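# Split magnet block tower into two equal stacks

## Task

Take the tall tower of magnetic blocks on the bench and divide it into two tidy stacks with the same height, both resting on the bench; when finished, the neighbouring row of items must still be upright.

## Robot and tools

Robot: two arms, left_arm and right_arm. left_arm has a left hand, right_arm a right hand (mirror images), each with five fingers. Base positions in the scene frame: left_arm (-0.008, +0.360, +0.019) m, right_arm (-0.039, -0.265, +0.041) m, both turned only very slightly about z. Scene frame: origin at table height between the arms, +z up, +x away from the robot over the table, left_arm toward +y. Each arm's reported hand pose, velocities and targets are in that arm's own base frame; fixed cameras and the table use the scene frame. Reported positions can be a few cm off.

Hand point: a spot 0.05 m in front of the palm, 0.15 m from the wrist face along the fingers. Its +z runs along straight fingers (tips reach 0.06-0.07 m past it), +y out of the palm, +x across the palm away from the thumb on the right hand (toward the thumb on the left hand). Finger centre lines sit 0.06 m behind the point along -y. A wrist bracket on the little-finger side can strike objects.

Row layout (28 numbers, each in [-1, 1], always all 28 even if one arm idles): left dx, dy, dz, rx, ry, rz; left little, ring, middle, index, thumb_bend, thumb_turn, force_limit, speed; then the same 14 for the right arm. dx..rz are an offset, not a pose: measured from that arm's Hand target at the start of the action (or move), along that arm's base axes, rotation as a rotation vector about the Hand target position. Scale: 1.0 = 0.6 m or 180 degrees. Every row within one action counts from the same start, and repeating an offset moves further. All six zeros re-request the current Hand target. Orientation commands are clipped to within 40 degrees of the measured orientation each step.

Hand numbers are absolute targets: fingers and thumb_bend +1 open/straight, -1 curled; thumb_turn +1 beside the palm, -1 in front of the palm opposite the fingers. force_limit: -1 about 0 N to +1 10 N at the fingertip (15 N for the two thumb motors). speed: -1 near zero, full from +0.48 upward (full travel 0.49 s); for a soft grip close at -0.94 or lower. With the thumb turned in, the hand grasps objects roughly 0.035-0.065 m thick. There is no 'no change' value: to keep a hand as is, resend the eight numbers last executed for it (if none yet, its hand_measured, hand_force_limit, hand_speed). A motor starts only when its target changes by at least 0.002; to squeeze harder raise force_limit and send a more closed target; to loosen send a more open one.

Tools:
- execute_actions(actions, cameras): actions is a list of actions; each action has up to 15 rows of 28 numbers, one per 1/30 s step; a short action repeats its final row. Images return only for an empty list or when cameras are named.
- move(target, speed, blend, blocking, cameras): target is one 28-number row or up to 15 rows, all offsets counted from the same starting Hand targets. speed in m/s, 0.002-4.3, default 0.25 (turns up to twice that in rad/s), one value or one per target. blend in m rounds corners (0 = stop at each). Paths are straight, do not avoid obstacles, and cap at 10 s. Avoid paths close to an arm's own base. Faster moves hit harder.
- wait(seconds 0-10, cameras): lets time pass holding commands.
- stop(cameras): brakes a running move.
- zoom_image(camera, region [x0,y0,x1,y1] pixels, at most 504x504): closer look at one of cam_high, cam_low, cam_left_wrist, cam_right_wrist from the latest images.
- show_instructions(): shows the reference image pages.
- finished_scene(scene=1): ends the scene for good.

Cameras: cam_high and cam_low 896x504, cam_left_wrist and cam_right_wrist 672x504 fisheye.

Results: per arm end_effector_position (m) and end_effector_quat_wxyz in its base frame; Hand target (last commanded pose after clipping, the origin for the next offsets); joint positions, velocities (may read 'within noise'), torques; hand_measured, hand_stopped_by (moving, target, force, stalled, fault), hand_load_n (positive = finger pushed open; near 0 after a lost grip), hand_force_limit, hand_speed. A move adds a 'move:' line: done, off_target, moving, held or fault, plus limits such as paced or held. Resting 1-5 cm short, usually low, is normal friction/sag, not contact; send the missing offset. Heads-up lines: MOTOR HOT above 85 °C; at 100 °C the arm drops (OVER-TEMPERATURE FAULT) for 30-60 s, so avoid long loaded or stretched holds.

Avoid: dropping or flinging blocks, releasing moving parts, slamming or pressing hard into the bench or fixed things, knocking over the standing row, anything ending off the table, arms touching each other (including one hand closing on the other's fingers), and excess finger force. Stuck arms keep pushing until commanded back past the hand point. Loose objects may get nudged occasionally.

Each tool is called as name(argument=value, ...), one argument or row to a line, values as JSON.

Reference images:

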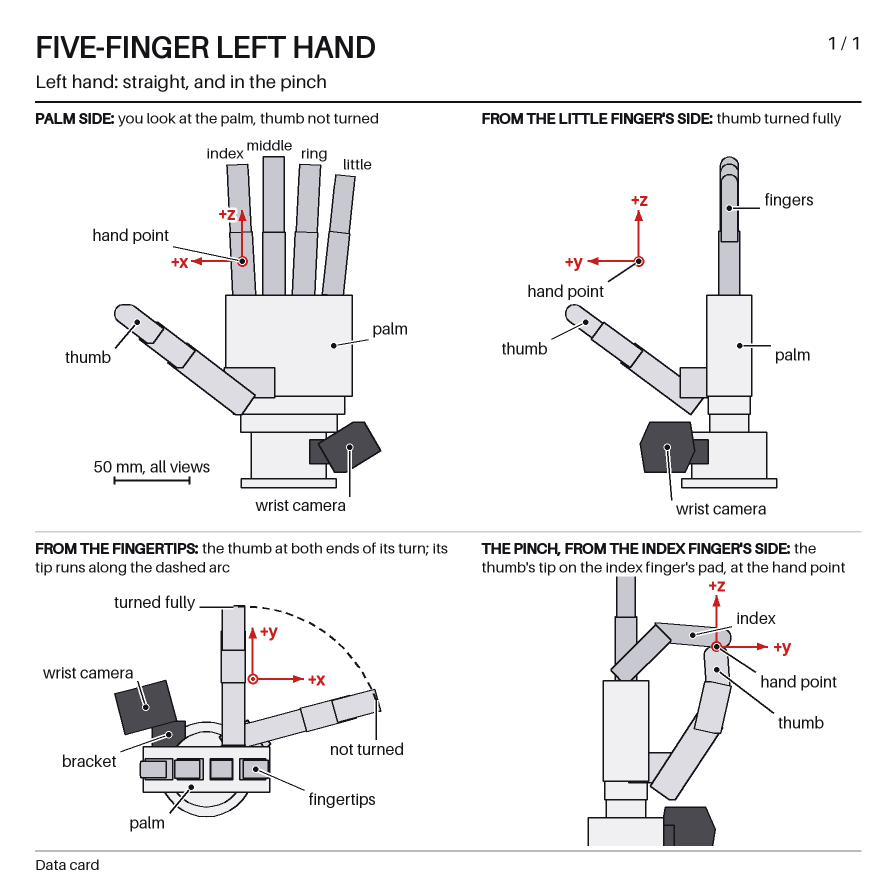

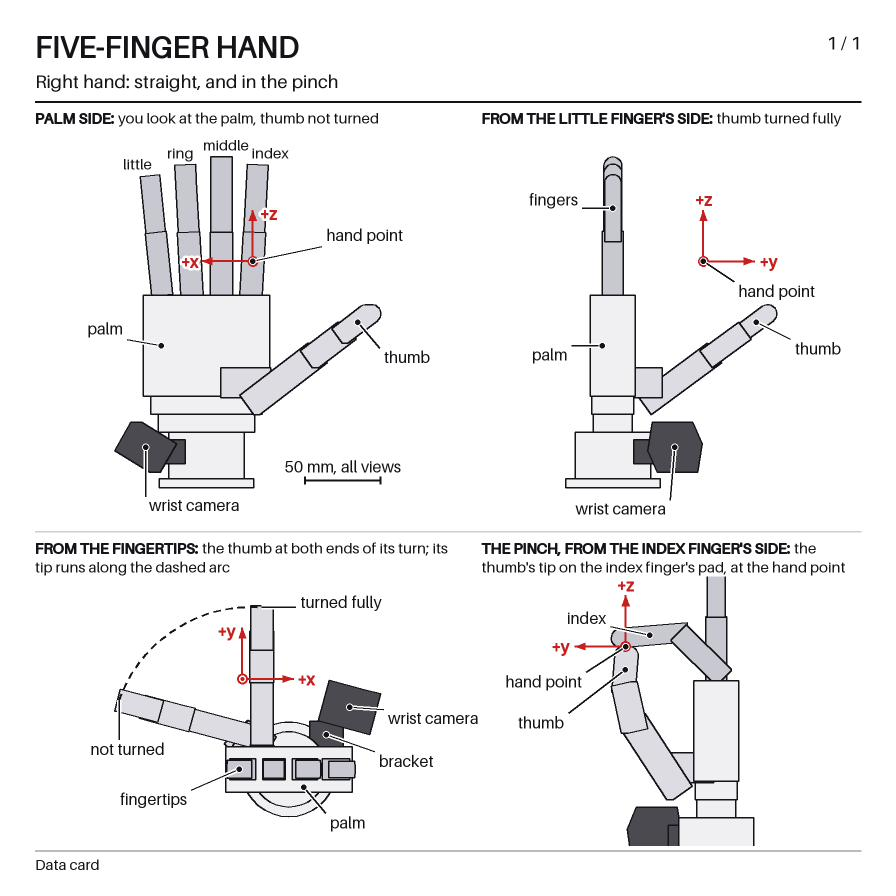

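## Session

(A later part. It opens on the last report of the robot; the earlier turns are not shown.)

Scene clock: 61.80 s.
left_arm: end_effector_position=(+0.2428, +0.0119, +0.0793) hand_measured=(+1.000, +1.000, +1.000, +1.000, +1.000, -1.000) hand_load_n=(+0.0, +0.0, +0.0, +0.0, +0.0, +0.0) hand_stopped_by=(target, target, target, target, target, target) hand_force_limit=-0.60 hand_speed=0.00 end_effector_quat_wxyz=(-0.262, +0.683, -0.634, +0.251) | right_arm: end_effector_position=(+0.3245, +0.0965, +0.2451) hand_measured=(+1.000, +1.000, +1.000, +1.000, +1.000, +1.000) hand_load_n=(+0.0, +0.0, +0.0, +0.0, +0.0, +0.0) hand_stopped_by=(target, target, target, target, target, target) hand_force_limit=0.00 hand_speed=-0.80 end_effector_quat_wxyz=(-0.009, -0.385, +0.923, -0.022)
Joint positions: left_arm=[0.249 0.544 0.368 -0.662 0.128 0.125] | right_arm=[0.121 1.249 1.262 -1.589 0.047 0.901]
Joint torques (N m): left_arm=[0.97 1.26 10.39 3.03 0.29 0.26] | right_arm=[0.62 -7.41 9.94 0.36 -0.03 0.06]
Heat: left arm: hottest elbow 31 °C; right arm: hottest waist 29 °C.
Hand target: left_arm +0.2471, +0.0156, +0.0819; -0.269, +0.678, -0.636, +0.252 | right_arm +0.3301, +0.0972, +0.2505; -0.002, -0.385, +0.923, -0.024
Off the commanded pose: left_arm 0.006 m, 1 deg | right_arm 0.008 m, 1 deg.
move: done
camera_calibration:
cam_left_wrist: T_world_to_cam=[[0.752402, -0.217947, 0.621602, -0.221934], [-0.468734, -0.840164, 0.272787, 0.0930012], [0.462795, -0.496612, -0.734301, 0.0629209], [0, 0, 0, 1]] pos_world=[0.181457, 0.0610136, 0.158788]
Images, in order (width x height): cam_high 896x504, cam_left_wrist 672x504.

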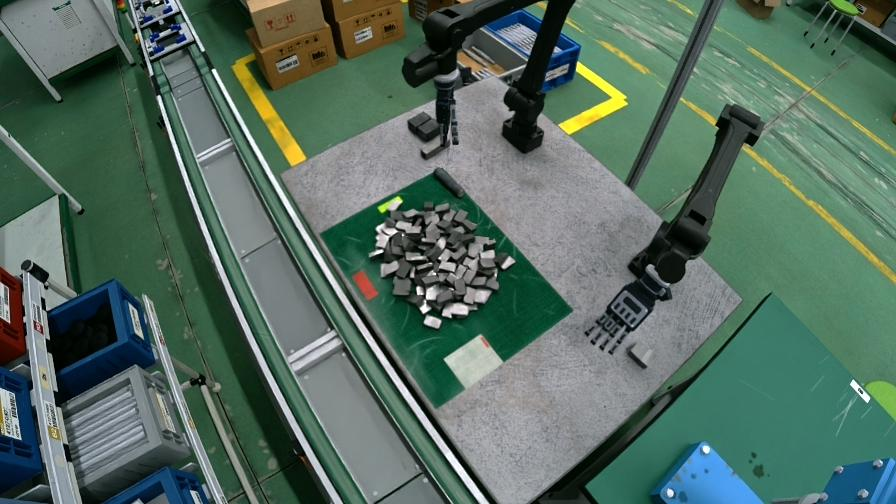

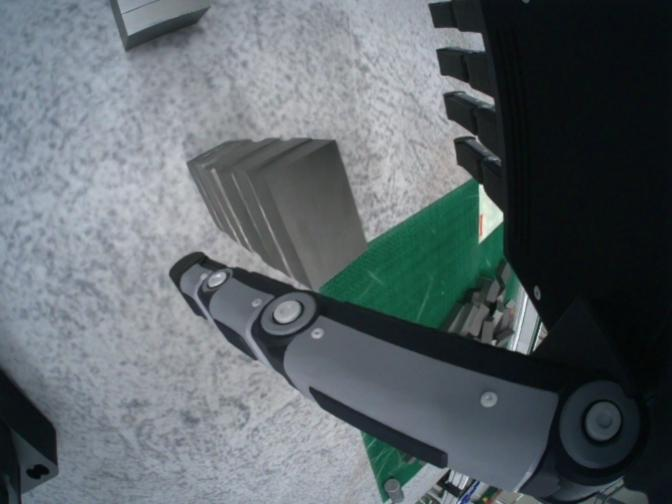

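move(
  target=[0.002,0.001,-0.0633,0,0,0,1,1,1,1,1,-1,-0.6,0,0,0,0,0,0,0,1,1,1,1,1,1,0,-0.8],
  speed=0.1,
  cameras=["cam_left_wrist","cam_high"],
)

zoom_image(
  camera="cam_left_wrist",
  region=[150, 120, 400, 310],
)

zoom_image(
  camera="cam_high",
  region=[570, 250, 690, 380],
)

Scene clock: 63.53 s.
left_arm: end_effector_position=(+0.2441, +0.0127, +0.0416) hand_measured=(+1.000, +1.000, +1.000, +1.000, +1.000, -1.000) hand_load_n=(+0.0, +0.0, +0.0, +0.0, +0.0, +0.0) hand_stopped_by=(target, target, target, target, target, target) hand_force_limit=-0.60 hand_speed=0.00 end_effector_quat_wxyz=(-0.262, +0.683, -0.634, +0.251) | right_arm: end_effector_position=(+0.3245, +0.0965, +0.2451) hand_measured=(+1.000, +1.000, +1.000, +1.000, +1.000, +1.000) hand_load_n=(+0.0, +0.0, +0.0, +0.0, +0.0, +0.0) hand_stopped_by=(target, target, target, target, target, target) hand_force_limit=0.00 hand_speed=-0.80 end_effector_quat_wxyz=(-0.009, -0.385, +0.923, -0.022)
Joint positions: left_arm=[0.251 0.601 0.28 -0.516 0.13 0.126] | right_arm=[0.121 1.249 1.262 -1.589 0.047 0.901]
Joint torques (N m): left_arm=[0.79 0.38 9.81 2.91 0.32 0.3] | right_arm=[0.67 -7.41 9.94 0.36 -0.02 0.06]
Heat: left arm: hottest elbow 31 °C; right arm: hottest waist 29 °C.
Hand target: left_arm +0.2483, +0.0161, +0.0440; -0.269, +0.678, -0.636, +0.252 | right_arm +0.3301, +0.0972, +0.2505; -0.002, -0.385, +0.923, -0.024
Off the commanded pose: left_arm 0.006 m, 1 deg | right_arm 0.008 m, 1 deg.
move: done
camera_calibration:
cam_left_wrist: T_world_to_cam=[[0.752239, -0.21814, 0.621733, -0.199299], [-0.468918, -0.840128, 0.272582, 0.104539], [0.462875, -0.496588, -0.734266, 0.0349635], [0, 0, 0, 1]] pos_world=[0.182757, 0.0617137, 0.121088]
Images, in order (width x height): cam_high 896x504, cam_left_wrist 672x504.

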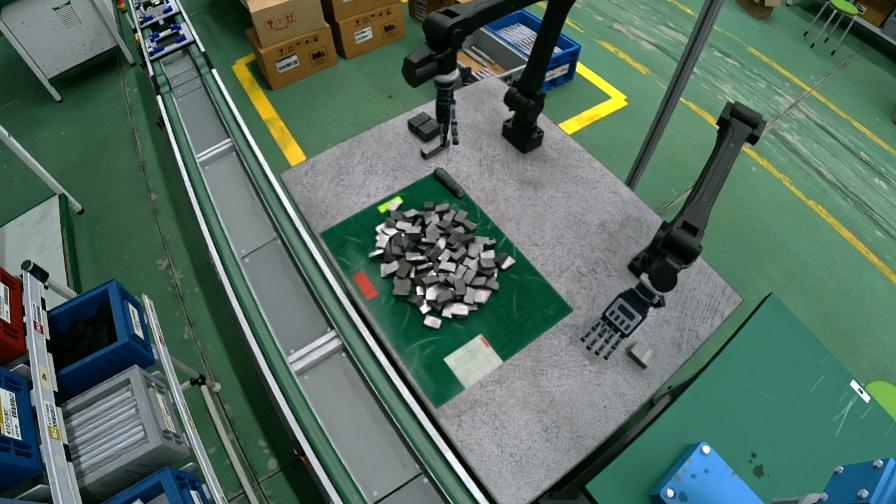

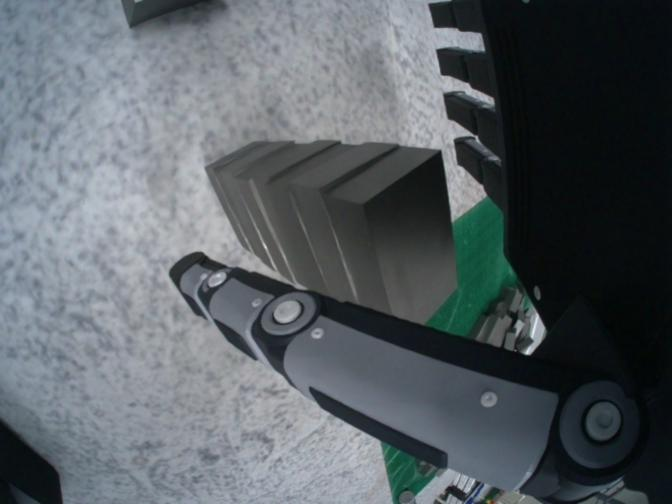

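Scaled by 2.016 from the camera's 672x504 image, which has a finer 960x720 frame.

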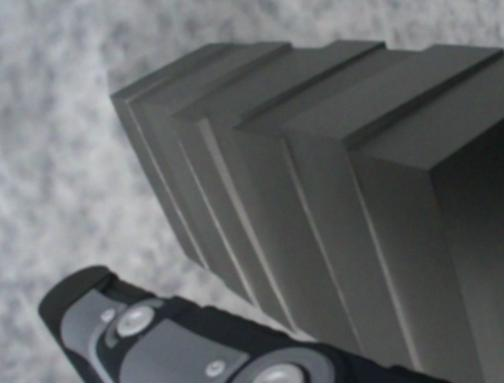

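Scaled by 3.877 from the camera's 896x504 image, which has a finer 1280x720 frame.

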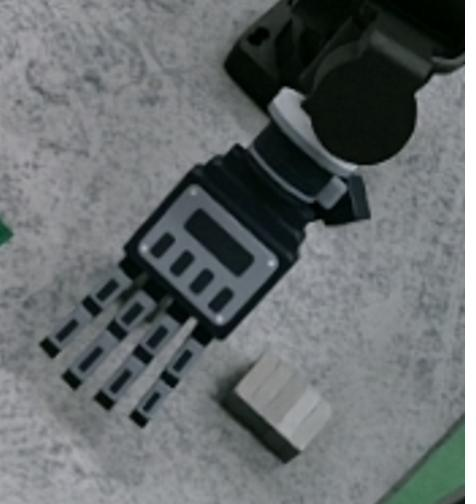

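move(
  target=[0,0,0,0,0,0,1,1,0.02,0.02,0.9,-1,-0.85,-0.5,0,0,0,0,0,0,1,1,1,1,1,1,0,-0.8],
  speed=0.1,
  cameras=["cam_left_wrist","cam_high"],
)

zoom_image(
  camera="cam_left_wrist",
  region=[150, 100, 500, 330],
)

Scene clock: 66.43 s.
left_arm: end_effector_position=(+0.2441, +0.0126, +0.0415) hand_measured=(+1.000, +1.000, +0.020, +0.020, +0.900, -1.000) hand_load_n=(+0.0, +0.0, +0.0, +0.0, +0.0, +0.0) hand_stopped_by=(target, target, target, target, target, target) hand_force_limit=-0.85 hand_speed=-0.50 end_effector_quat_wxyz=(-0.262, +0.683, -0.634, +0.251) | right_arm: end_effector_position=(+0.3245, +0.0965, +0.2451) hand_measured=(+1.000, +1.000, +1.000, +1.000, +1.000, +1.000) hand_load_n=(+0.0, +0.0, +0.0, +0.0, +0.0, +0.0) hand_stopped_by=(target, target, target, target, target, target) hand_force_limit=0.00 hand_speed=-0.80 end_effector_quat_wxyz=(-0.009, -0.385, +0.923, -0.022)
Joint positions: left_arm=[0.251 0.602 0.28 -0.516 0.13 0.127] | right_arm=[0.121 1.249 1.262 -1.589 0.047 0.901]
Joint torques (N m): left_arm=[0.5 0.85 10.03 2.71 0.25 0.26] | right_arm=[0.56 -7.36 9.91 0.42 -0.02 0.05]
Heat: left arm: hottest elbow 31 °C; right arm: hottest waist 29 °C.
Hand target: left_arm +0.2483, +0.0161, +0.0439; -0.269, +0.678, -0.636, +0.252 | right_arm +0.3301, +0.0972, +0.2505; -0.002, -0.385, +0.923, -0.024
Off the commanded pose: left_arm 0.006 m, 1 deg | right_arm 0.008 m, 1 deg.
move: done
camera_calibration:
cam_left_wrist: T_world_to_cam=[[0.752265, -0.218895, 0.621436, -0.199156], [-0.469529, -0.839791, 0.272569, 0.104657], [0.462212, -0.496827, -0.734522, 0.0350576], [0, 0, 0, 1]] pos_world=[0.182754, 0.0617136, 0.120987]
Images, in order (width x height): cam_high 896x504, cam_left_wrist 672x504.

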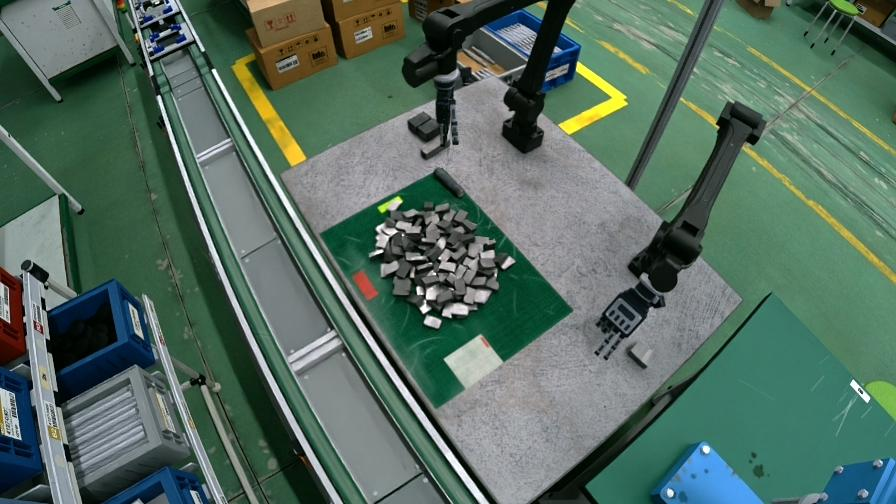

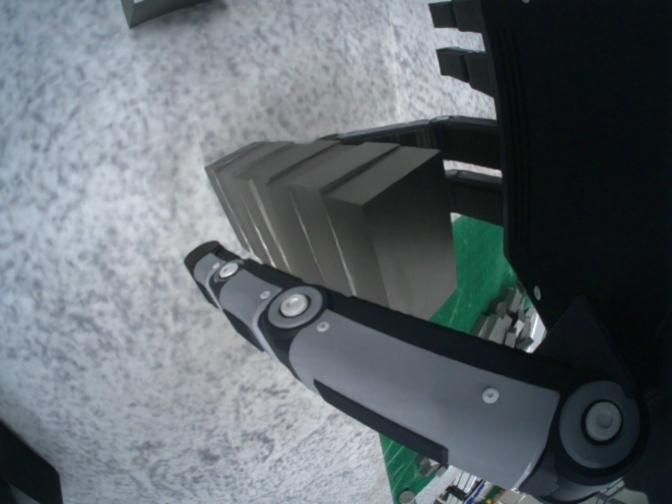

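Scaled by 1.440 from the camera's 672x504 image, which has a finer 960x720 frame.

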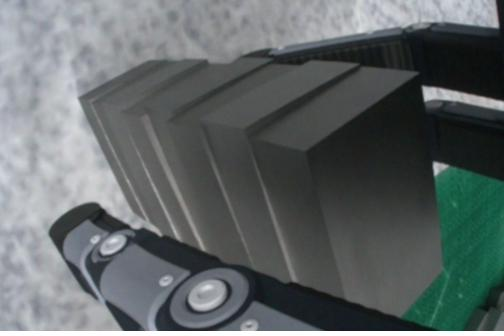

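wait(
  seconds=0,
  cameras=["cam_low"],
)

zoom_image(
  camera="cam_low",
  region=[380, 210, 460, 300],
)

Scene clock: 68.43 s.
left_arm: end_effector_position=(+0.2441, +0.0126, +0.0415) hand_measured=(+1.000, +1.000, +0.020, +0.020, +0.900, -1.000) hand_load_n=(+0.0, +0.0, +0.0, +0.0, +0.0, +0.0) hand_stopped_by=(target, target, target, target, target, target) hand_force_limit=-0.85 hand_speed=-0.50 end_effector_quat_wxyz=(-0.262, +0.683, -0.634, +0.251) | right_arm: end_effector_position=(+0.3245, +0.0965, +0.2451) hand_measured=(+1.000, +1.000, +1.000, +1.000, +1.000, +1.000) hand_load_n=(+0.0, +0.0, +0.0, +0.5, +0.0, +0.0) hand_stopped_by=(target, target, target, target, target, target) hand_force_limit=0.00 hand_speed=-0.80 end_effector_quat_wxyz=(-0.009, -0.385, +0.923, -0.022)
Joint positions: left_arm=[0.251 0.602 0.28 -0.516 0.13 0.127] | right_arm=[0.121 1.249 1.262 -1.589 0.047 0.901]
Joint torques (N m): left_arm=[0.5 0.03 10.03 2.77 0.27 0.28] | right_arm=[0.5 -7.24 9.94 0.39 -0.02 0.05]
Heat: left arm: hottest elbow 31 °C; right arm: hottest waist 29 °C.
Hand target: left_arm +0.2483, +0.0161, +0.0439; -0.269, +0.678, -0.636, +0.252 | right_arm +0.3301, +0.0972, +0.2505; -0.002, -0.385, +0.923, -0.024
Off the commanded pose: left_arm 0.006 m, 1 deg | right_arm 0.008 m, 1 deg.
Images, in order (width x height): cam_low 896x504.

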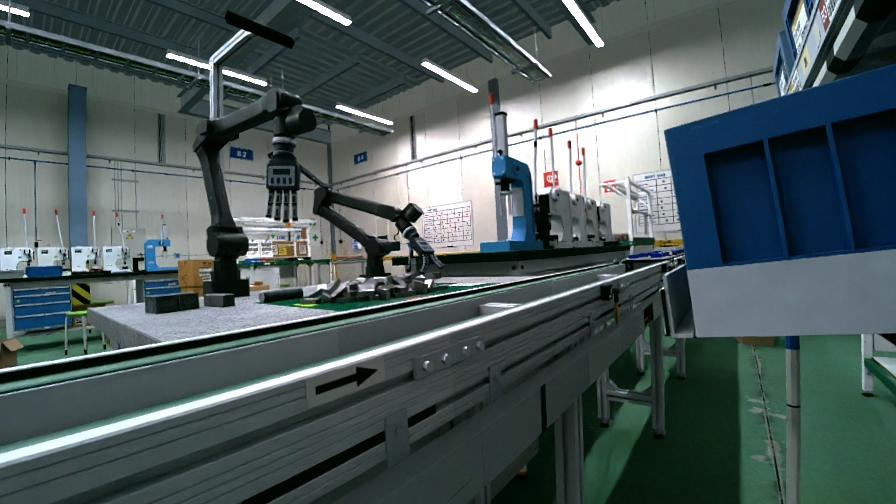

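Scaled by 5.600 from the camera's 896x504 image, which has a finer 1280x720 frame.

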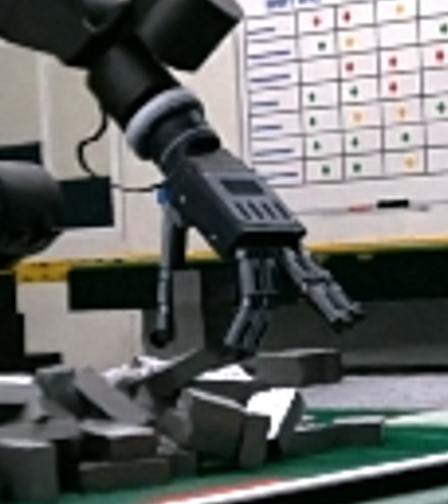

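zoom_image(
  camera="cam_low",
  region=[400, 245, 440, 285],
)

Scaled by 12.600 from the camera's 896x504 image, which has a finer 1280x720 frame.

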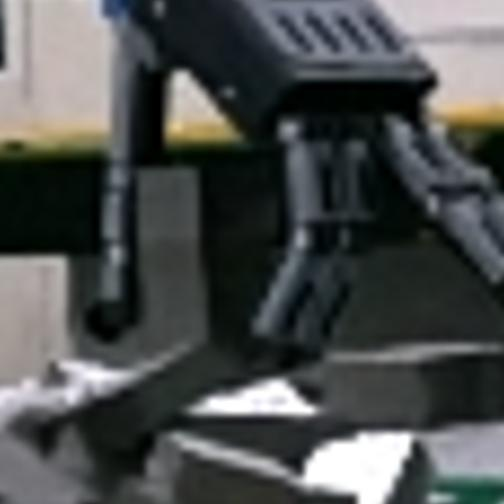

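move(
  target=[0,0,0.0075,0,0,0,1,1,0.02,0.02,0.9,-1,-0.85,-0.5,0,0,0,0,0,0,1,1,1,1,1,1,0,-0.8],
  speed=0.1,
)

Scene clock: 70.37 s.
left_arm: end_effector_position=(+0.2441, +0.0126, +0.0415) hand_measured=(+1.000, +1.000, +0.020, +0.020, +0.900, -1.000) hand_load_n=(+0.0, +0.0, +0.0, +0.0, +0.0, +0.0) hand_stopped_by=(target, target, target, target, target, target) hand_force_limit=-0.85 hand_speed=-0.50 end_effector_quat_wxyz=(-0.262, +0.683, -0.634, +0.251) | right_arm: end_effector_position=(+0.3245, +0.0965, +0.2451) hand_measured=(+1.000, +1.000, +1.000, +1.000, +1.000, +1.000) hand_load_n=(+0.0, +0.0, +0.0, +0.0, +0.0, +0.0) hand_stopped_by=(target, target, target, target, target, target) hand_force_limit=0.00 hand_speed=-0.80 end_effector_quat_wxyz=(-0.009, -0.385, +0.923, -0.022)
Joint positions: left_arm=[0.251 0.602 0.28 -0.516 0.13 0.127] | right_arm=[0.121 1.249 1.262 -1.589 0.047 0.901]
Joint torques (N m): left_arm=[0.62 -0.03 10.89 1.88 0.25 0.26] | right_arm=[0.62 -7.36 9.89 0.4 -0.02 0.06]
Heat: left arm: hottest elbow 31 °C; right arm: hottest waist 29 °C.
Hand target: left_arm +0.2483, +0.0161, +0.0484; -0.269, +0.678, -0.636, +0.252 | right_arm +0.3301, +0.0972, +0.2505; -0.002, -0.385, +0.923, -0.024
Off the commanded pose: left_arm 0.009 m, 1 deg | right_arm 0.008 m, 1 deg.
move: done

move(
  target=[0,0,0.006,0,0,0,1,1,0.02,0.02,0.9,-1,-0.85,-0.5,0,0,0,0,0,0,1,1,1,1,1,1,0,-0.8],
  speed=0.1,
)

Scene clock: 71.43 s.
left_arm: end_effector_position=(+0.2420, +0.0121, +0.0404) hand_measured=(+1.000, +1.000, +0.020, +0.020, +0.900, -1.000) hand_load_n=(+0.0, -0.5, +0.0, +0.0, +0.0, +0.0) hand_stopped_by=(target, target, target, target, target, target) hand_force_limit=-0.85 hand_speed=-0.50 end_effector_quat_wxyz=(-0.258, +0.684, -0.635, +0.249) | right_arm: end_effector_position=(+0.3245, +0.0965, +0.2451) hand_measured=(+1.000, +1.000, +1.000, +1.000, +1.000, +1.000) hand_load_n=(+0.0, +0.0, +0.0, +0.0, +0.0, +0.0) hand_stopped_by=(target, target, target, target, target, target) hand_force_limit=0.00 hand_speed=-0.80 end_effector_quat_wxyz=(-0.009, -0.385, +0.923, -0.022)
Joint positions: left_arm=[0.251 0.602 0.28 -0.525 0.13 0.127] | right_arm=[0.121 1.249 1.262 -1.589 0.047 0.901]
Joint torques (N m): left_arm=[0.5 0.15 11.59 1.8 0.26 0.28] | right_arm=[0.56 -7.24 9.91 0.38 -0.02 0.06]
Heat: left arm: hottest elbow 32 °C; right arm: hottest waist 29 °C.
Hand target: left_arm +0.2483, +0.0161, +0.0521; -0.269, +0.678, -0.636, +0.253 | right_arm +0.3301, +0.0972, +0.2505; -0.002, -0.385, +0.923, -0.024
Off the commanded pose: left_arm 0.014 m, 1 deg | right_arm 0.008 m, 1 deg.
move: off_target (left_arm)

move(
  target=[0.003,0,0.008,0,0,0,1,1,0.02,0.02,0.9,-1,-0.85,-0.5,0,0,0,0,0,0,1,1,1,1,1,1,0,-0.8],
  speed=0.1,
)

Scene clock: 72.50 s.
left_arm: end_effector_position=(+0.2394, +0.0114, +0.0390) hand_measured=(+1.000, +1.000, +0.020, +0.020, +0.900, -1.000) hand_load_n=(+0.0, +0.0, +0.0, +0.0, +0.0, +0.0) hand_stopped_by=(target, target, target, target, target, target) hand_force_limit=-0.85 hand_speed=-0.50 end_effector_quat_wxyz=(-0.254, +0.686, -0.636, +0.246) | right_arm: end_effector_position=(+0.3245, +0.0965, +0.2451) hand_measured=(+1.000, +1.000, +1.000, +1.000, +1.000, +1.000) hand_load_n=(+0.0, +0.0, +0.0, +0.0, +0.0, +0.0) hand_stopped_by=(target, target, target, target, target, target) hand_force_limit=0.00 hand_speed=-0.80 end_effector_quat_wxyz=(-0.009, -0.385, +0.923, -0.022)
Joint positions: left_arm=[0.251 0.602 0.28 -0.536 0.13 0.127] | right_arm=[0.121 1.249 1.262 -1.589 0.047 0.901]
Joint torques (N m): left_arm=[0.44 -0.79 13.09 1.72 0.18 0.29] | right_arm=[0.5 -7.53 9.91 0.39 -0.02 0.06]
Heat: left arm: hottest elbow 32 °C; right arm: hottest waist 29 °C.
Hand target: left_arm +0.2501, +0.0161, +0.0569; -0.269, +0.678, -0.636, +0.253 | right_arm +0.3301, +0.0972, +0.2505; -0.002, -0.385, +0.923, -0.024
Off the commanded pose: left_arm 0.021 m, 2 deg | right_arm 0.008 m, 1 deg.
move: off_target (left_arm)

move(
  target=[
    [-0.003,0,0.0635,0,0,0,1,1,0.02,0.02,0.9,-1,-0.85,-0.5,0,0,0,0,0,0,1,1,1,1,1,1,0,-0.8],
    [-0.001,0,-0.0132,0,0,0,1,1,0.02,0.02,0.9,-1,-0.85,-0.5,0,0,0,0,0,0,1,1,1,1,1,1,0,-0.8],
  ],
  speed=0.1,
  cameras=["cam_low","cam_left_wrist"],
)

zoom_image(
  camera="cam_low",
  region=[400, 245, 440, 285],
)

Scene clock: 75.73 s.
left_arm: end_effector_position=(+0.2444, +0.0127, +0.0454) hand_measured=(+1.000, +1.000, +0.020, +0.020, +0.900, -1.000) hand_load_n=(+0.0, +0.0, +0.0, +0.0, +0.0, +0.0) hand_stopped_by=(target, target, target, target, target, target) hand_force_limit=-0.85 hand_speed=-0.50 end_effector_quat_wxyz=(-0.261, +0.683, -0.634, +0.251) | right_arm: end_effector_position=(+0.3245, +0.0965, +0.2451) hand_measured=(+1.000, +1.000, +1.000, +1.000, +1.000, +1.000) hand_load_n=(+0.0, +0.0, +0.0, +0.0, +0.0, +0.0) hand_stopped_by=(target, target, target, target, target, target) hand_force_limit=0.00 hand_speed=-0.80 end_effector_quat_wxyz=(-0.009, -0.385, +0.923, -0.022)
Joint positions: left_arm=[0.251 0.599 0.291 -0.532 0.13 0.127] | right_arm=[0.121 1.249 1.262 -1.589 0.047 0.901]
Joint torques (N m): left_arm=[0.85 0.09 10.19 2.76 0.2 0.23] | right_arm=[0.73 -7.47 9.91 0.36 -0.03 0.05]
Heat: left arm: hottest elbow 32 °C; right arm: hottest waist 29 °C.
Hand target: left_arm +0.2494, +0.0161, +0.0488; -0.269, +0.678, -0.636, +0.252 | right_arm +0.3301, +0.0972, +0.2505; -0.002, -0.385, +0.923, -0.024
Off the commanded pose: left_arm 0.007 m, 1 deg | right_arm 0.008 m, 1 deg.
move: done
camera_calibration:
cam_left_wrist: T_world_to_cam=[[0.753421, -0.218584, 0.620143, -0.202063], [-0.469007, -0.839668, 0.273843, 0.103621], [0.460856, -0.497171, -0.735141, 0.0381629], [0, 0, 0, 1]] pos_world=[0.18325, 0.0618126, 0.124987]
Images, in order (width x height): cam_low 896x504, cam_left_wrist 672x504.

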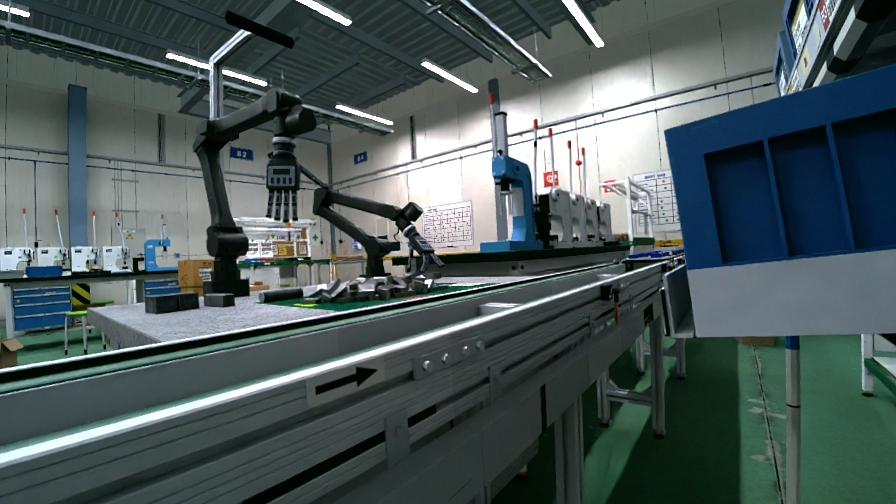

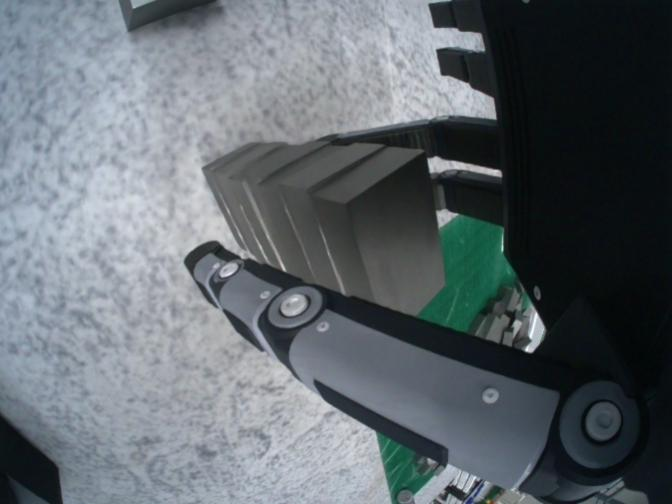

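Scaled by 12.600 from the camera's 896x504 image, which has a finer 1280x720 frame.

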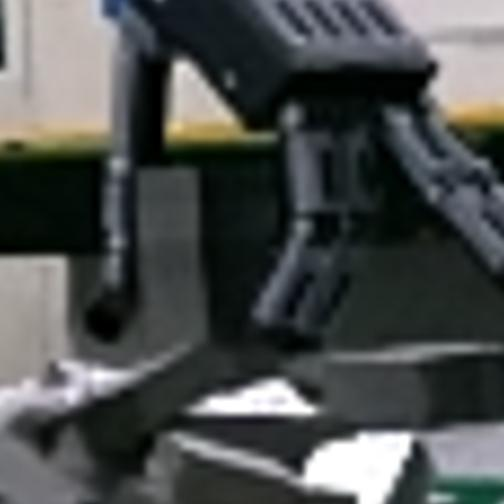

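move(
  target=[0,0,0,0,0,0,1,1,-0.6,-0.6,0.3,-1,-0.84,-0.94,0,0,0,0,0,0,1,1,1,1,1,1,0,-0.8],
  speed=0.1,
  cameras=["cam_low","cam_left_wrist"],
)

zoom_image(
  camera="cam_low",
  region=[400, 245, 440, 285],
)

Scene clock: 79.90 s.
left_arm: end_effector_position=(+0.2447, +0.0128, +0.0456) hand_measured=(+1.000, +1.000, -0.126, -0.166, +0.604, -1.000) hand_load_n=(+0.0, +0.0, +0.0, +1.0, +1.0, +0.0) hand_stopped_by=(target, target, force, force, force, target) hand_force_limit=-0.84 hand_speed=-0.94 end_effector_quat_wxyz=(-0.261, +0.683, -0.634, +0.251) | right_arm: end_effector_position=(+0.3245, +0.0965, +0.2451) hand_measured=(+1.000, +1.000, +1.000, +1.000, +1.000, +1.000) hand_load_n=(+0.0, +0.0, +0.0, +0.0, +0.0, +0.0) hand_stopped_by=(target, target, target, target, target, target) hand_force_limit=0.00 hand_speed=-0.80 end_effector_quat_wxyz=(-0.009, -0.385, +0.923, -0.022)
Joint positions: left_arm=[0.251 0.599 0.291 -0.53 0.13 0.127] | right_arm=[0.121 1.249 1.262 -1.589 0.047 0.901]
Joint torques (N m): left_arm=[0.62 0.67 10.24 2.56 0.24 0.21] | right_arm=[0.56 -7.18 9.87 0.34 -0.02 0.06]
Heat: left arm: hottest elbow 32 °C; right arm: hottest waist 29 °C.
Hand target: left_arm +0.2494, +0.0160, +0.0488; -0.269, +0.678, -0.636, +0.252 | right_arm +0.3301, +0.0972, +0.2505; -0.002, -0.385, +0.923, -0.024
Off the commanded pose: left_arm 0.007 m, 1 deg | right_arm 0.008 m, 1 deg.
move: done
camera_calibration:
cam_left_wrist: T_world_to_cam=[[0.752721, -0.218768, 0.620928, -0.202214], [-0.469332, -0.839731, 0.273091, 0.10393], [0.46167, -0.496983, -0.734758, 0.0379842], [0, 0, 0, 1]] pos_world=[0.183452, 0.0619132, 0.125087]
Images, in order (width x height): cam_low 896x504, cam_left_wrist 672x504.

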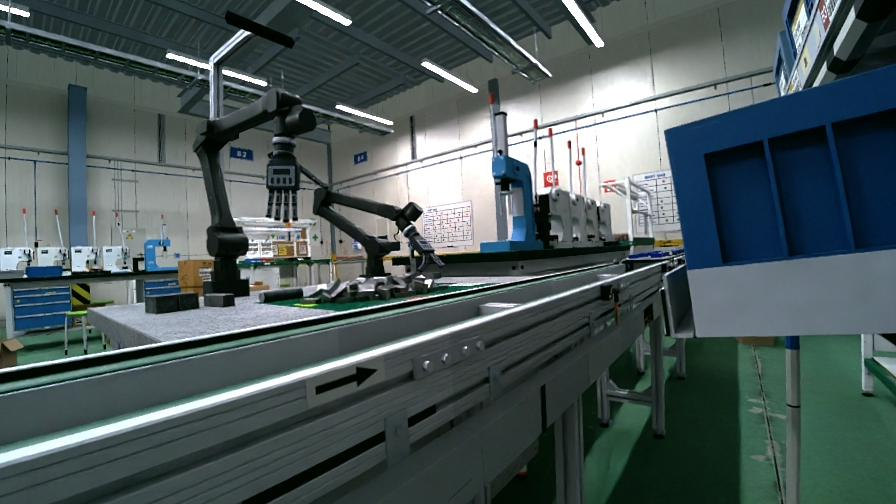

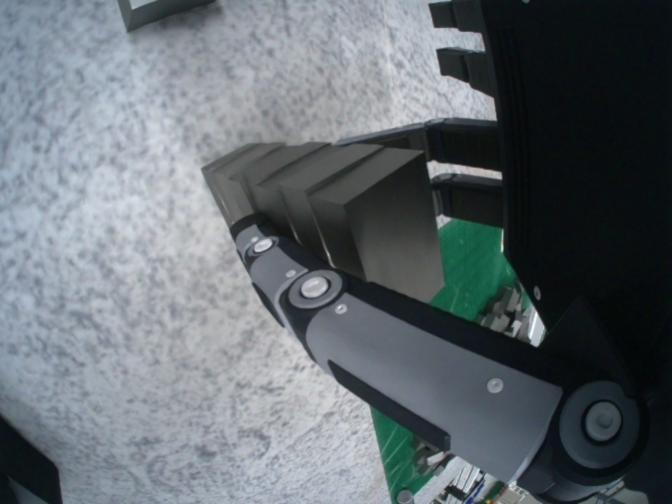

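Scaled by 12.600 from the camera's 896x504 image, which has a finer 1280x720 frame.

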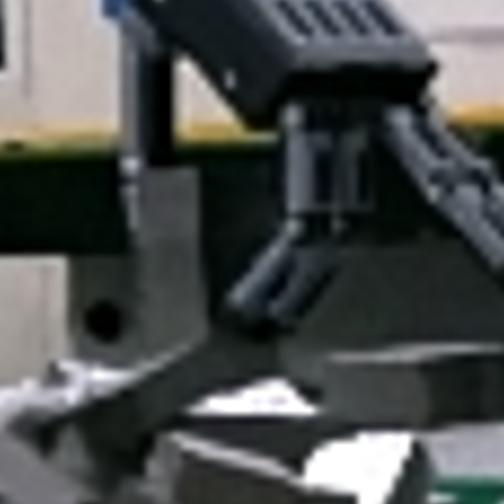

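zoom_image(
  camera="cam_left_wrist",
  region=[195, 130, 355, 290],
)

Scaled by 3.150 from the camera's 672x504 image, which has a finer 960x720 frame.

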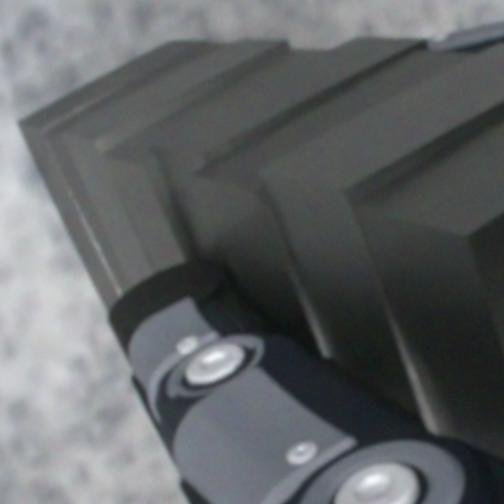

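move(
  target=[0,0,0,0,0,0,1,1,-0.7,-0.7,0.2,-1,-0.4,-0.93,0,0,0,0,0,0,1,1,1,1,1,1,0,-0.8],
  speed=0.1,
  cameras=["cam_low","cam_left_wrist"],
)

zoom_image(
  camera="cam_low",
  region=[400, 245, 440, 285],
)

zoom_image(
  camera="cam_left_wrist",
  region=[195, 130, 355, 290],
)

Scene clock: 84.70 s.
left_arm: end_effector_position=(+0.2448, +0.0128, +0.0454) hand_measured=(+1.000, +1.000, -0.138, -0.182, +0.598, -1.000) hand_load_n=(+0.0, +0.0, +2.5, +4.5, +5.0, -2.0) hand_stopped_by=(target, target, force, force, force, target) hand_force_limit=-0.40 hand_speed=-0.93 end_effector_quat_wxyz=(-0.261, +0.683, -0.634, +0.251) | right_arm: end_effector_position=(+0.3245, +0.0965, +0.2451) hand_measured=(+1.000, +1.000, +1.000, +1.000, +1.000, +1.000) hand_load_n=(+0.0, +0.0, +0.0, +0.0, +0.0, +0.0) hand_stopped_by=(target, target, target, target, target, target) hand_force_limit=0.00 hand_speed=-0.80 end_effector_quat_wxyz=(-0.009, -0.385, +0.923, -0.022)
Joint positions: left_arm=[0.251 0.601 0.291 -0.529 0.13 0.127] | right_arm=[0.121 1.249 1.262 -1.589 0.047 0.901]
Joint torques (N m): left_arm=[1.26 0.32 10.33 2.69 0.25 0.24] | right_arm=[0.56 -7.47 9.91 0.35 -0.02 0.07]
Heat: left arm: hottest elbow 32 °C; right arm: hottest waist 29 °C.
Hand target: left_arm +0.2494, +0.0160, +0.0488; -0.269, +0.678, -0.636, +0.252 | right_arm +0.3301, +0.0972, +0.2505; -0.002, -0.385, +0.923, -0.024
Off the commanded pose: left_arm 0.007 m, 1 deg | right_arm 0.008 m, 1 deg.
move: done
camera_calibration:
cam_left_wrist: T_world_to_cam=[[0.752976, -0.218692, 0.620645, -0.202234], [-0.469189, -0.839732, 0.273336, 0.104105], [0.461399, -0.497015, -0.734906, 0.0378652], [0, 0, 0, 1]] pos_world=[0.183652, 0.0620131, 0.124887]
Images, in order (width x height): cam_low 896x504, cam_left_wrist 672x504.

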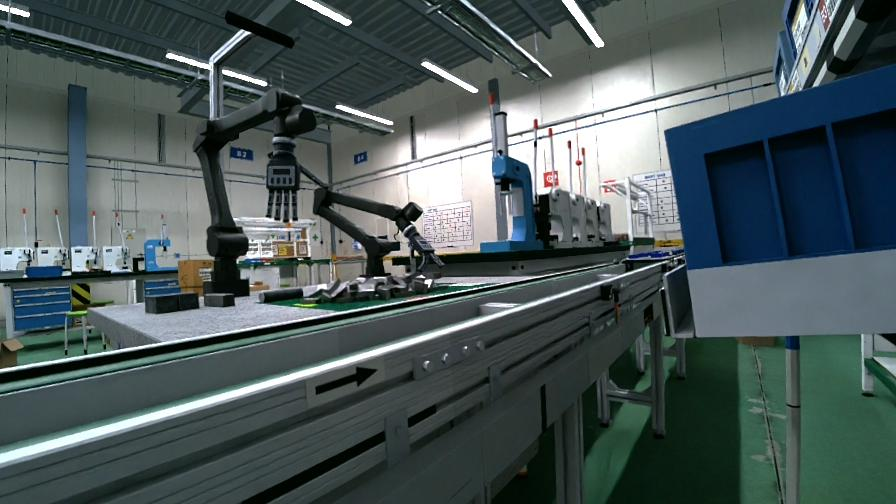

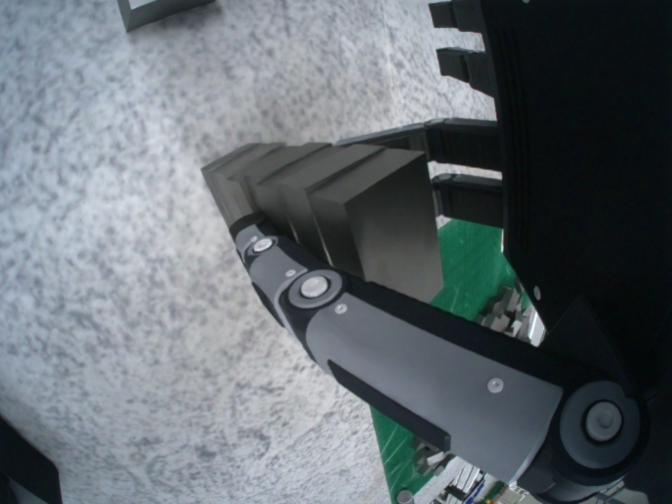

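Scaled by 12.600 from the camera's 896x504 image, which has a finer 1280x720 frame.

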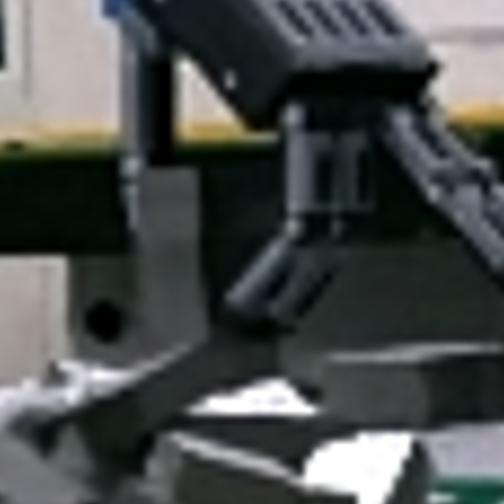

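Scaled by 3.150 from the camera's 672x504 image, which has a finer 960x720 frame.

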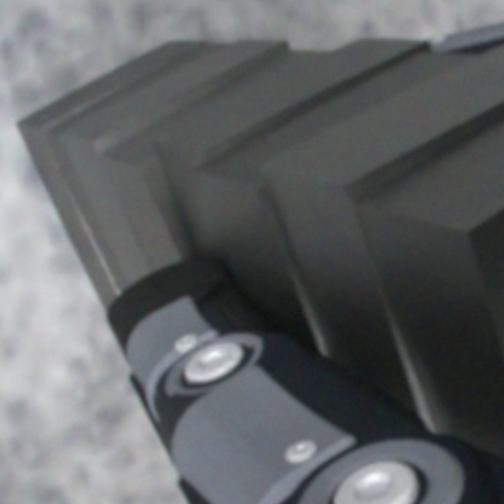

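move(
  target=[
    [0.0167,0.0043,0.0278,0.0034,-0.0135,0,1,1,-0.7,-0.7,0.2,-1,-0.4,-0.93,0,0,0,0,0,0,1,1,1,1,1,1,0,-0.8],
    [0.003,0,0.09,0,0,0,1,1,-0.7,-0.7,0.2,-1,-0.4,-0.93,0,0,0,0,0,0,1,1,1,1,1,1,0,-0.8],
  ],
  speed=0.08,
  blend=0.01,
  cameras=["cam_low","cam_left_wrist","cam_high"],
)

zoom_image(
  camera="cam_low",
  region=[390, 235, 450, 295],
)

Scene clock: 92.13 s.
left_arm: end_effector_position=(+0.2249, +0.0087, +0.0580) hand_measured=(+1.000, +1.000, -0.138, -0.182, +0.598, -1.000) hand_load_n=(+0.0, +0.0, +1.5, +4.0, +5.0, -1.5) hand_stopped_by=(target, target, force, force, force, target) hand_force_limit=-0.40 hand_speed=-0.93 end_effector_quat_wxyz=(-0.231, +0.696, -0.641, +0.228) | right_arm: end_effector_position=(+0.3245, +0.0965, +0.2451) hand_measured=(+1.000, +1.000, +1.000, +1.000, +1.000, +1.000) hand_load_n=(+0.0, +0.0, +0.0, +0.0, +0.0, +0.0) hand_stopped_by=(target, target, target, target, target, target) hand_force_limit=0.00 hand_speed=-0.80 end_effector_quat_wxyz=(-0.009, -0.385, +0.923, -0.022)
Joint positions: left_arm=[0.251 0.565 0.343 -0.698 0.125 0.127] | right_arm=[0.121 1.249 1.262 -1.589 0.047 0.901]
Joint torques (N m): left_arm=[-0.26 -0.09 17.13 1.92 0.29 0.22] | right_arm=[0.67 -7.41 9.89 0.42 -0.03 0.05]
Heat: left arm: hottest elbow 33 °C; right arm: hottest waist 29 °C.
Hand target: left_arm +0.2512, +0.0161, +0.1029; -0.269, +0.678, -0.636, +0.252 | right_arm +0.3301, +0.0972, +0.2505; -0.002, -0.385, +0.923, -0.024
Off the commanded pose: left_arm 0.052 m, 6 deg | right_arm 0.008 m, 1 deg.
move: off_target (left_arm)
camera_calibration:
cam_left_wrist: T_world_to_cam=[[0.800766, -0.206461, 0.562269, -0.203391], [-0.442771, -0.836234, 0.323521, 0.0788784], [0.403394, -0.508021, -0.761044, 0.0689177], [0, 0, 0, 1]] pos_world=[0.169993, 0.05898, 0.141291]
Images, in order (width x height): cam_high 896x504, cam_low 896x504, cam_left_wrist 672x504.

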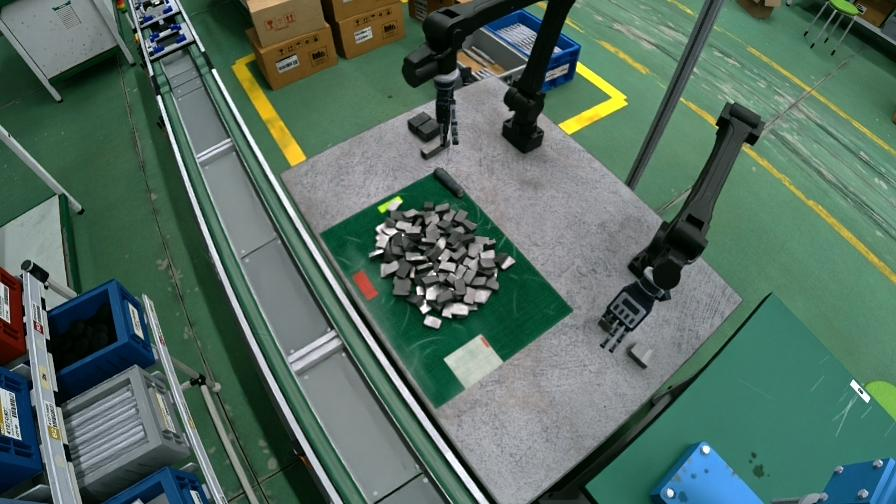

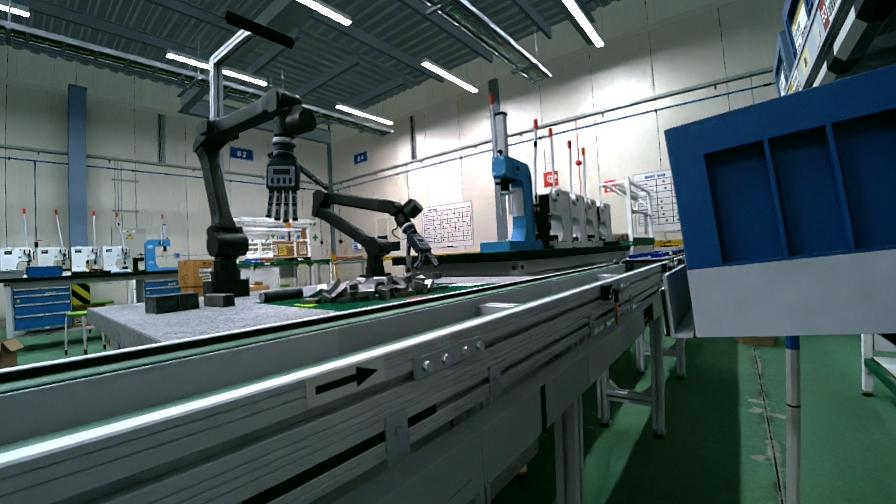

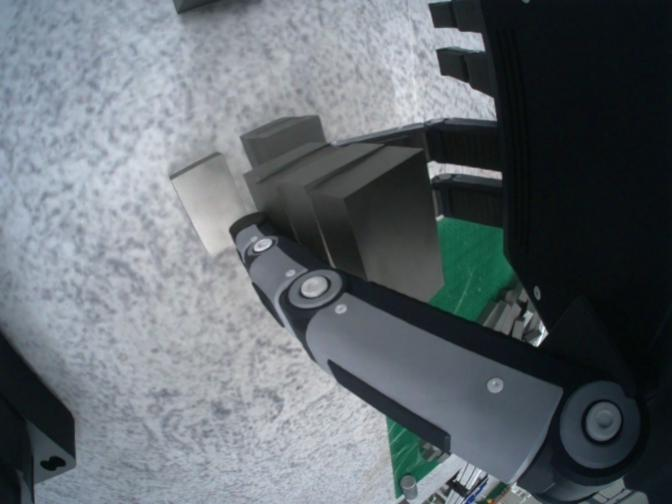

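Scaled by 8.400 from the camera's 896x504 image, which has a finer 1280x720 frame.

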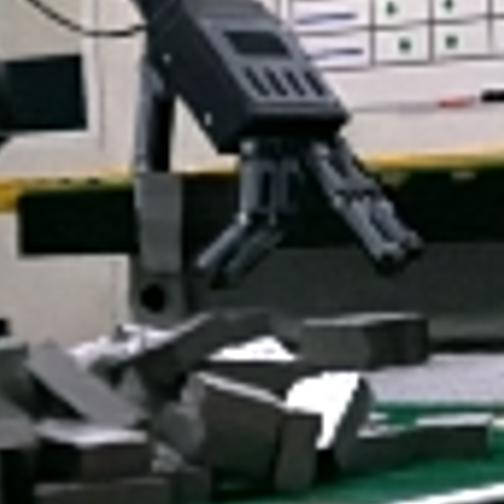

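zoom_image(
  camera="cam_left_wrist",
  region=[155, 90, 345, 280],
)

zoom_image(
  camera="cam_low",
  region=[400, 245, 440, 285],
)

zoom_image(
  camera="cam_high",
  region=[580, 290, 670, 380],
)

Scaled by 2.653 from the camera's 672x504 image, which has a finer 960x720 frame.

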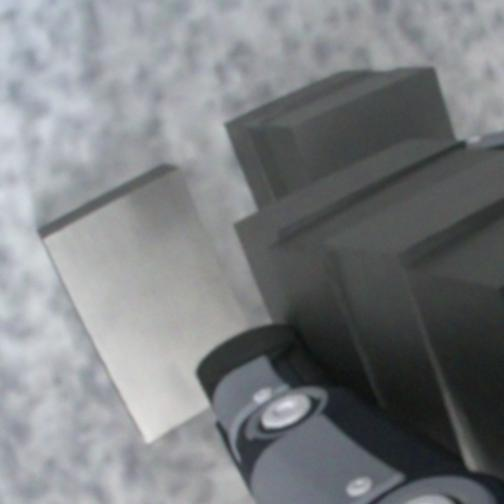

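Scaled by 12.600 from the camera's 896x504 image, which has a finer 1280x720 frame.

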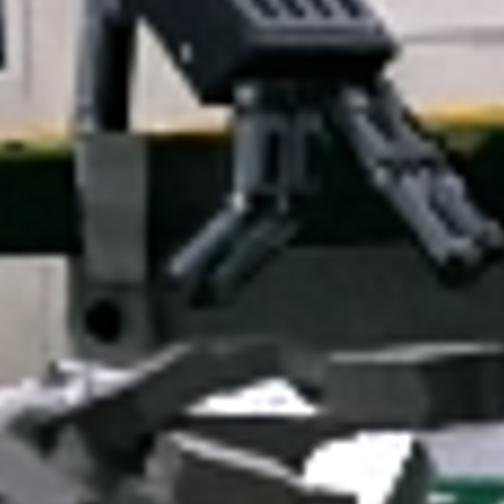

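Scaled by 5.600 from the camera's 896x504 image, which has a finer 1280x720 frame.

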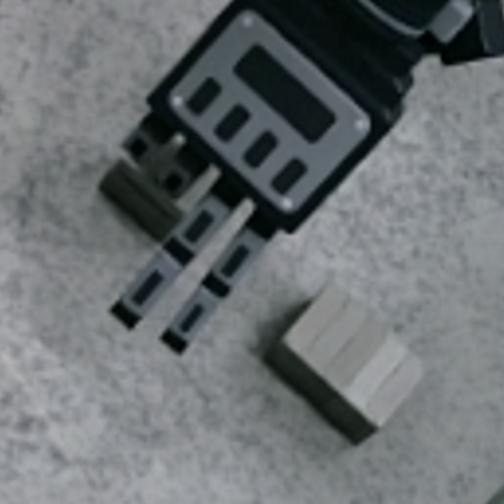

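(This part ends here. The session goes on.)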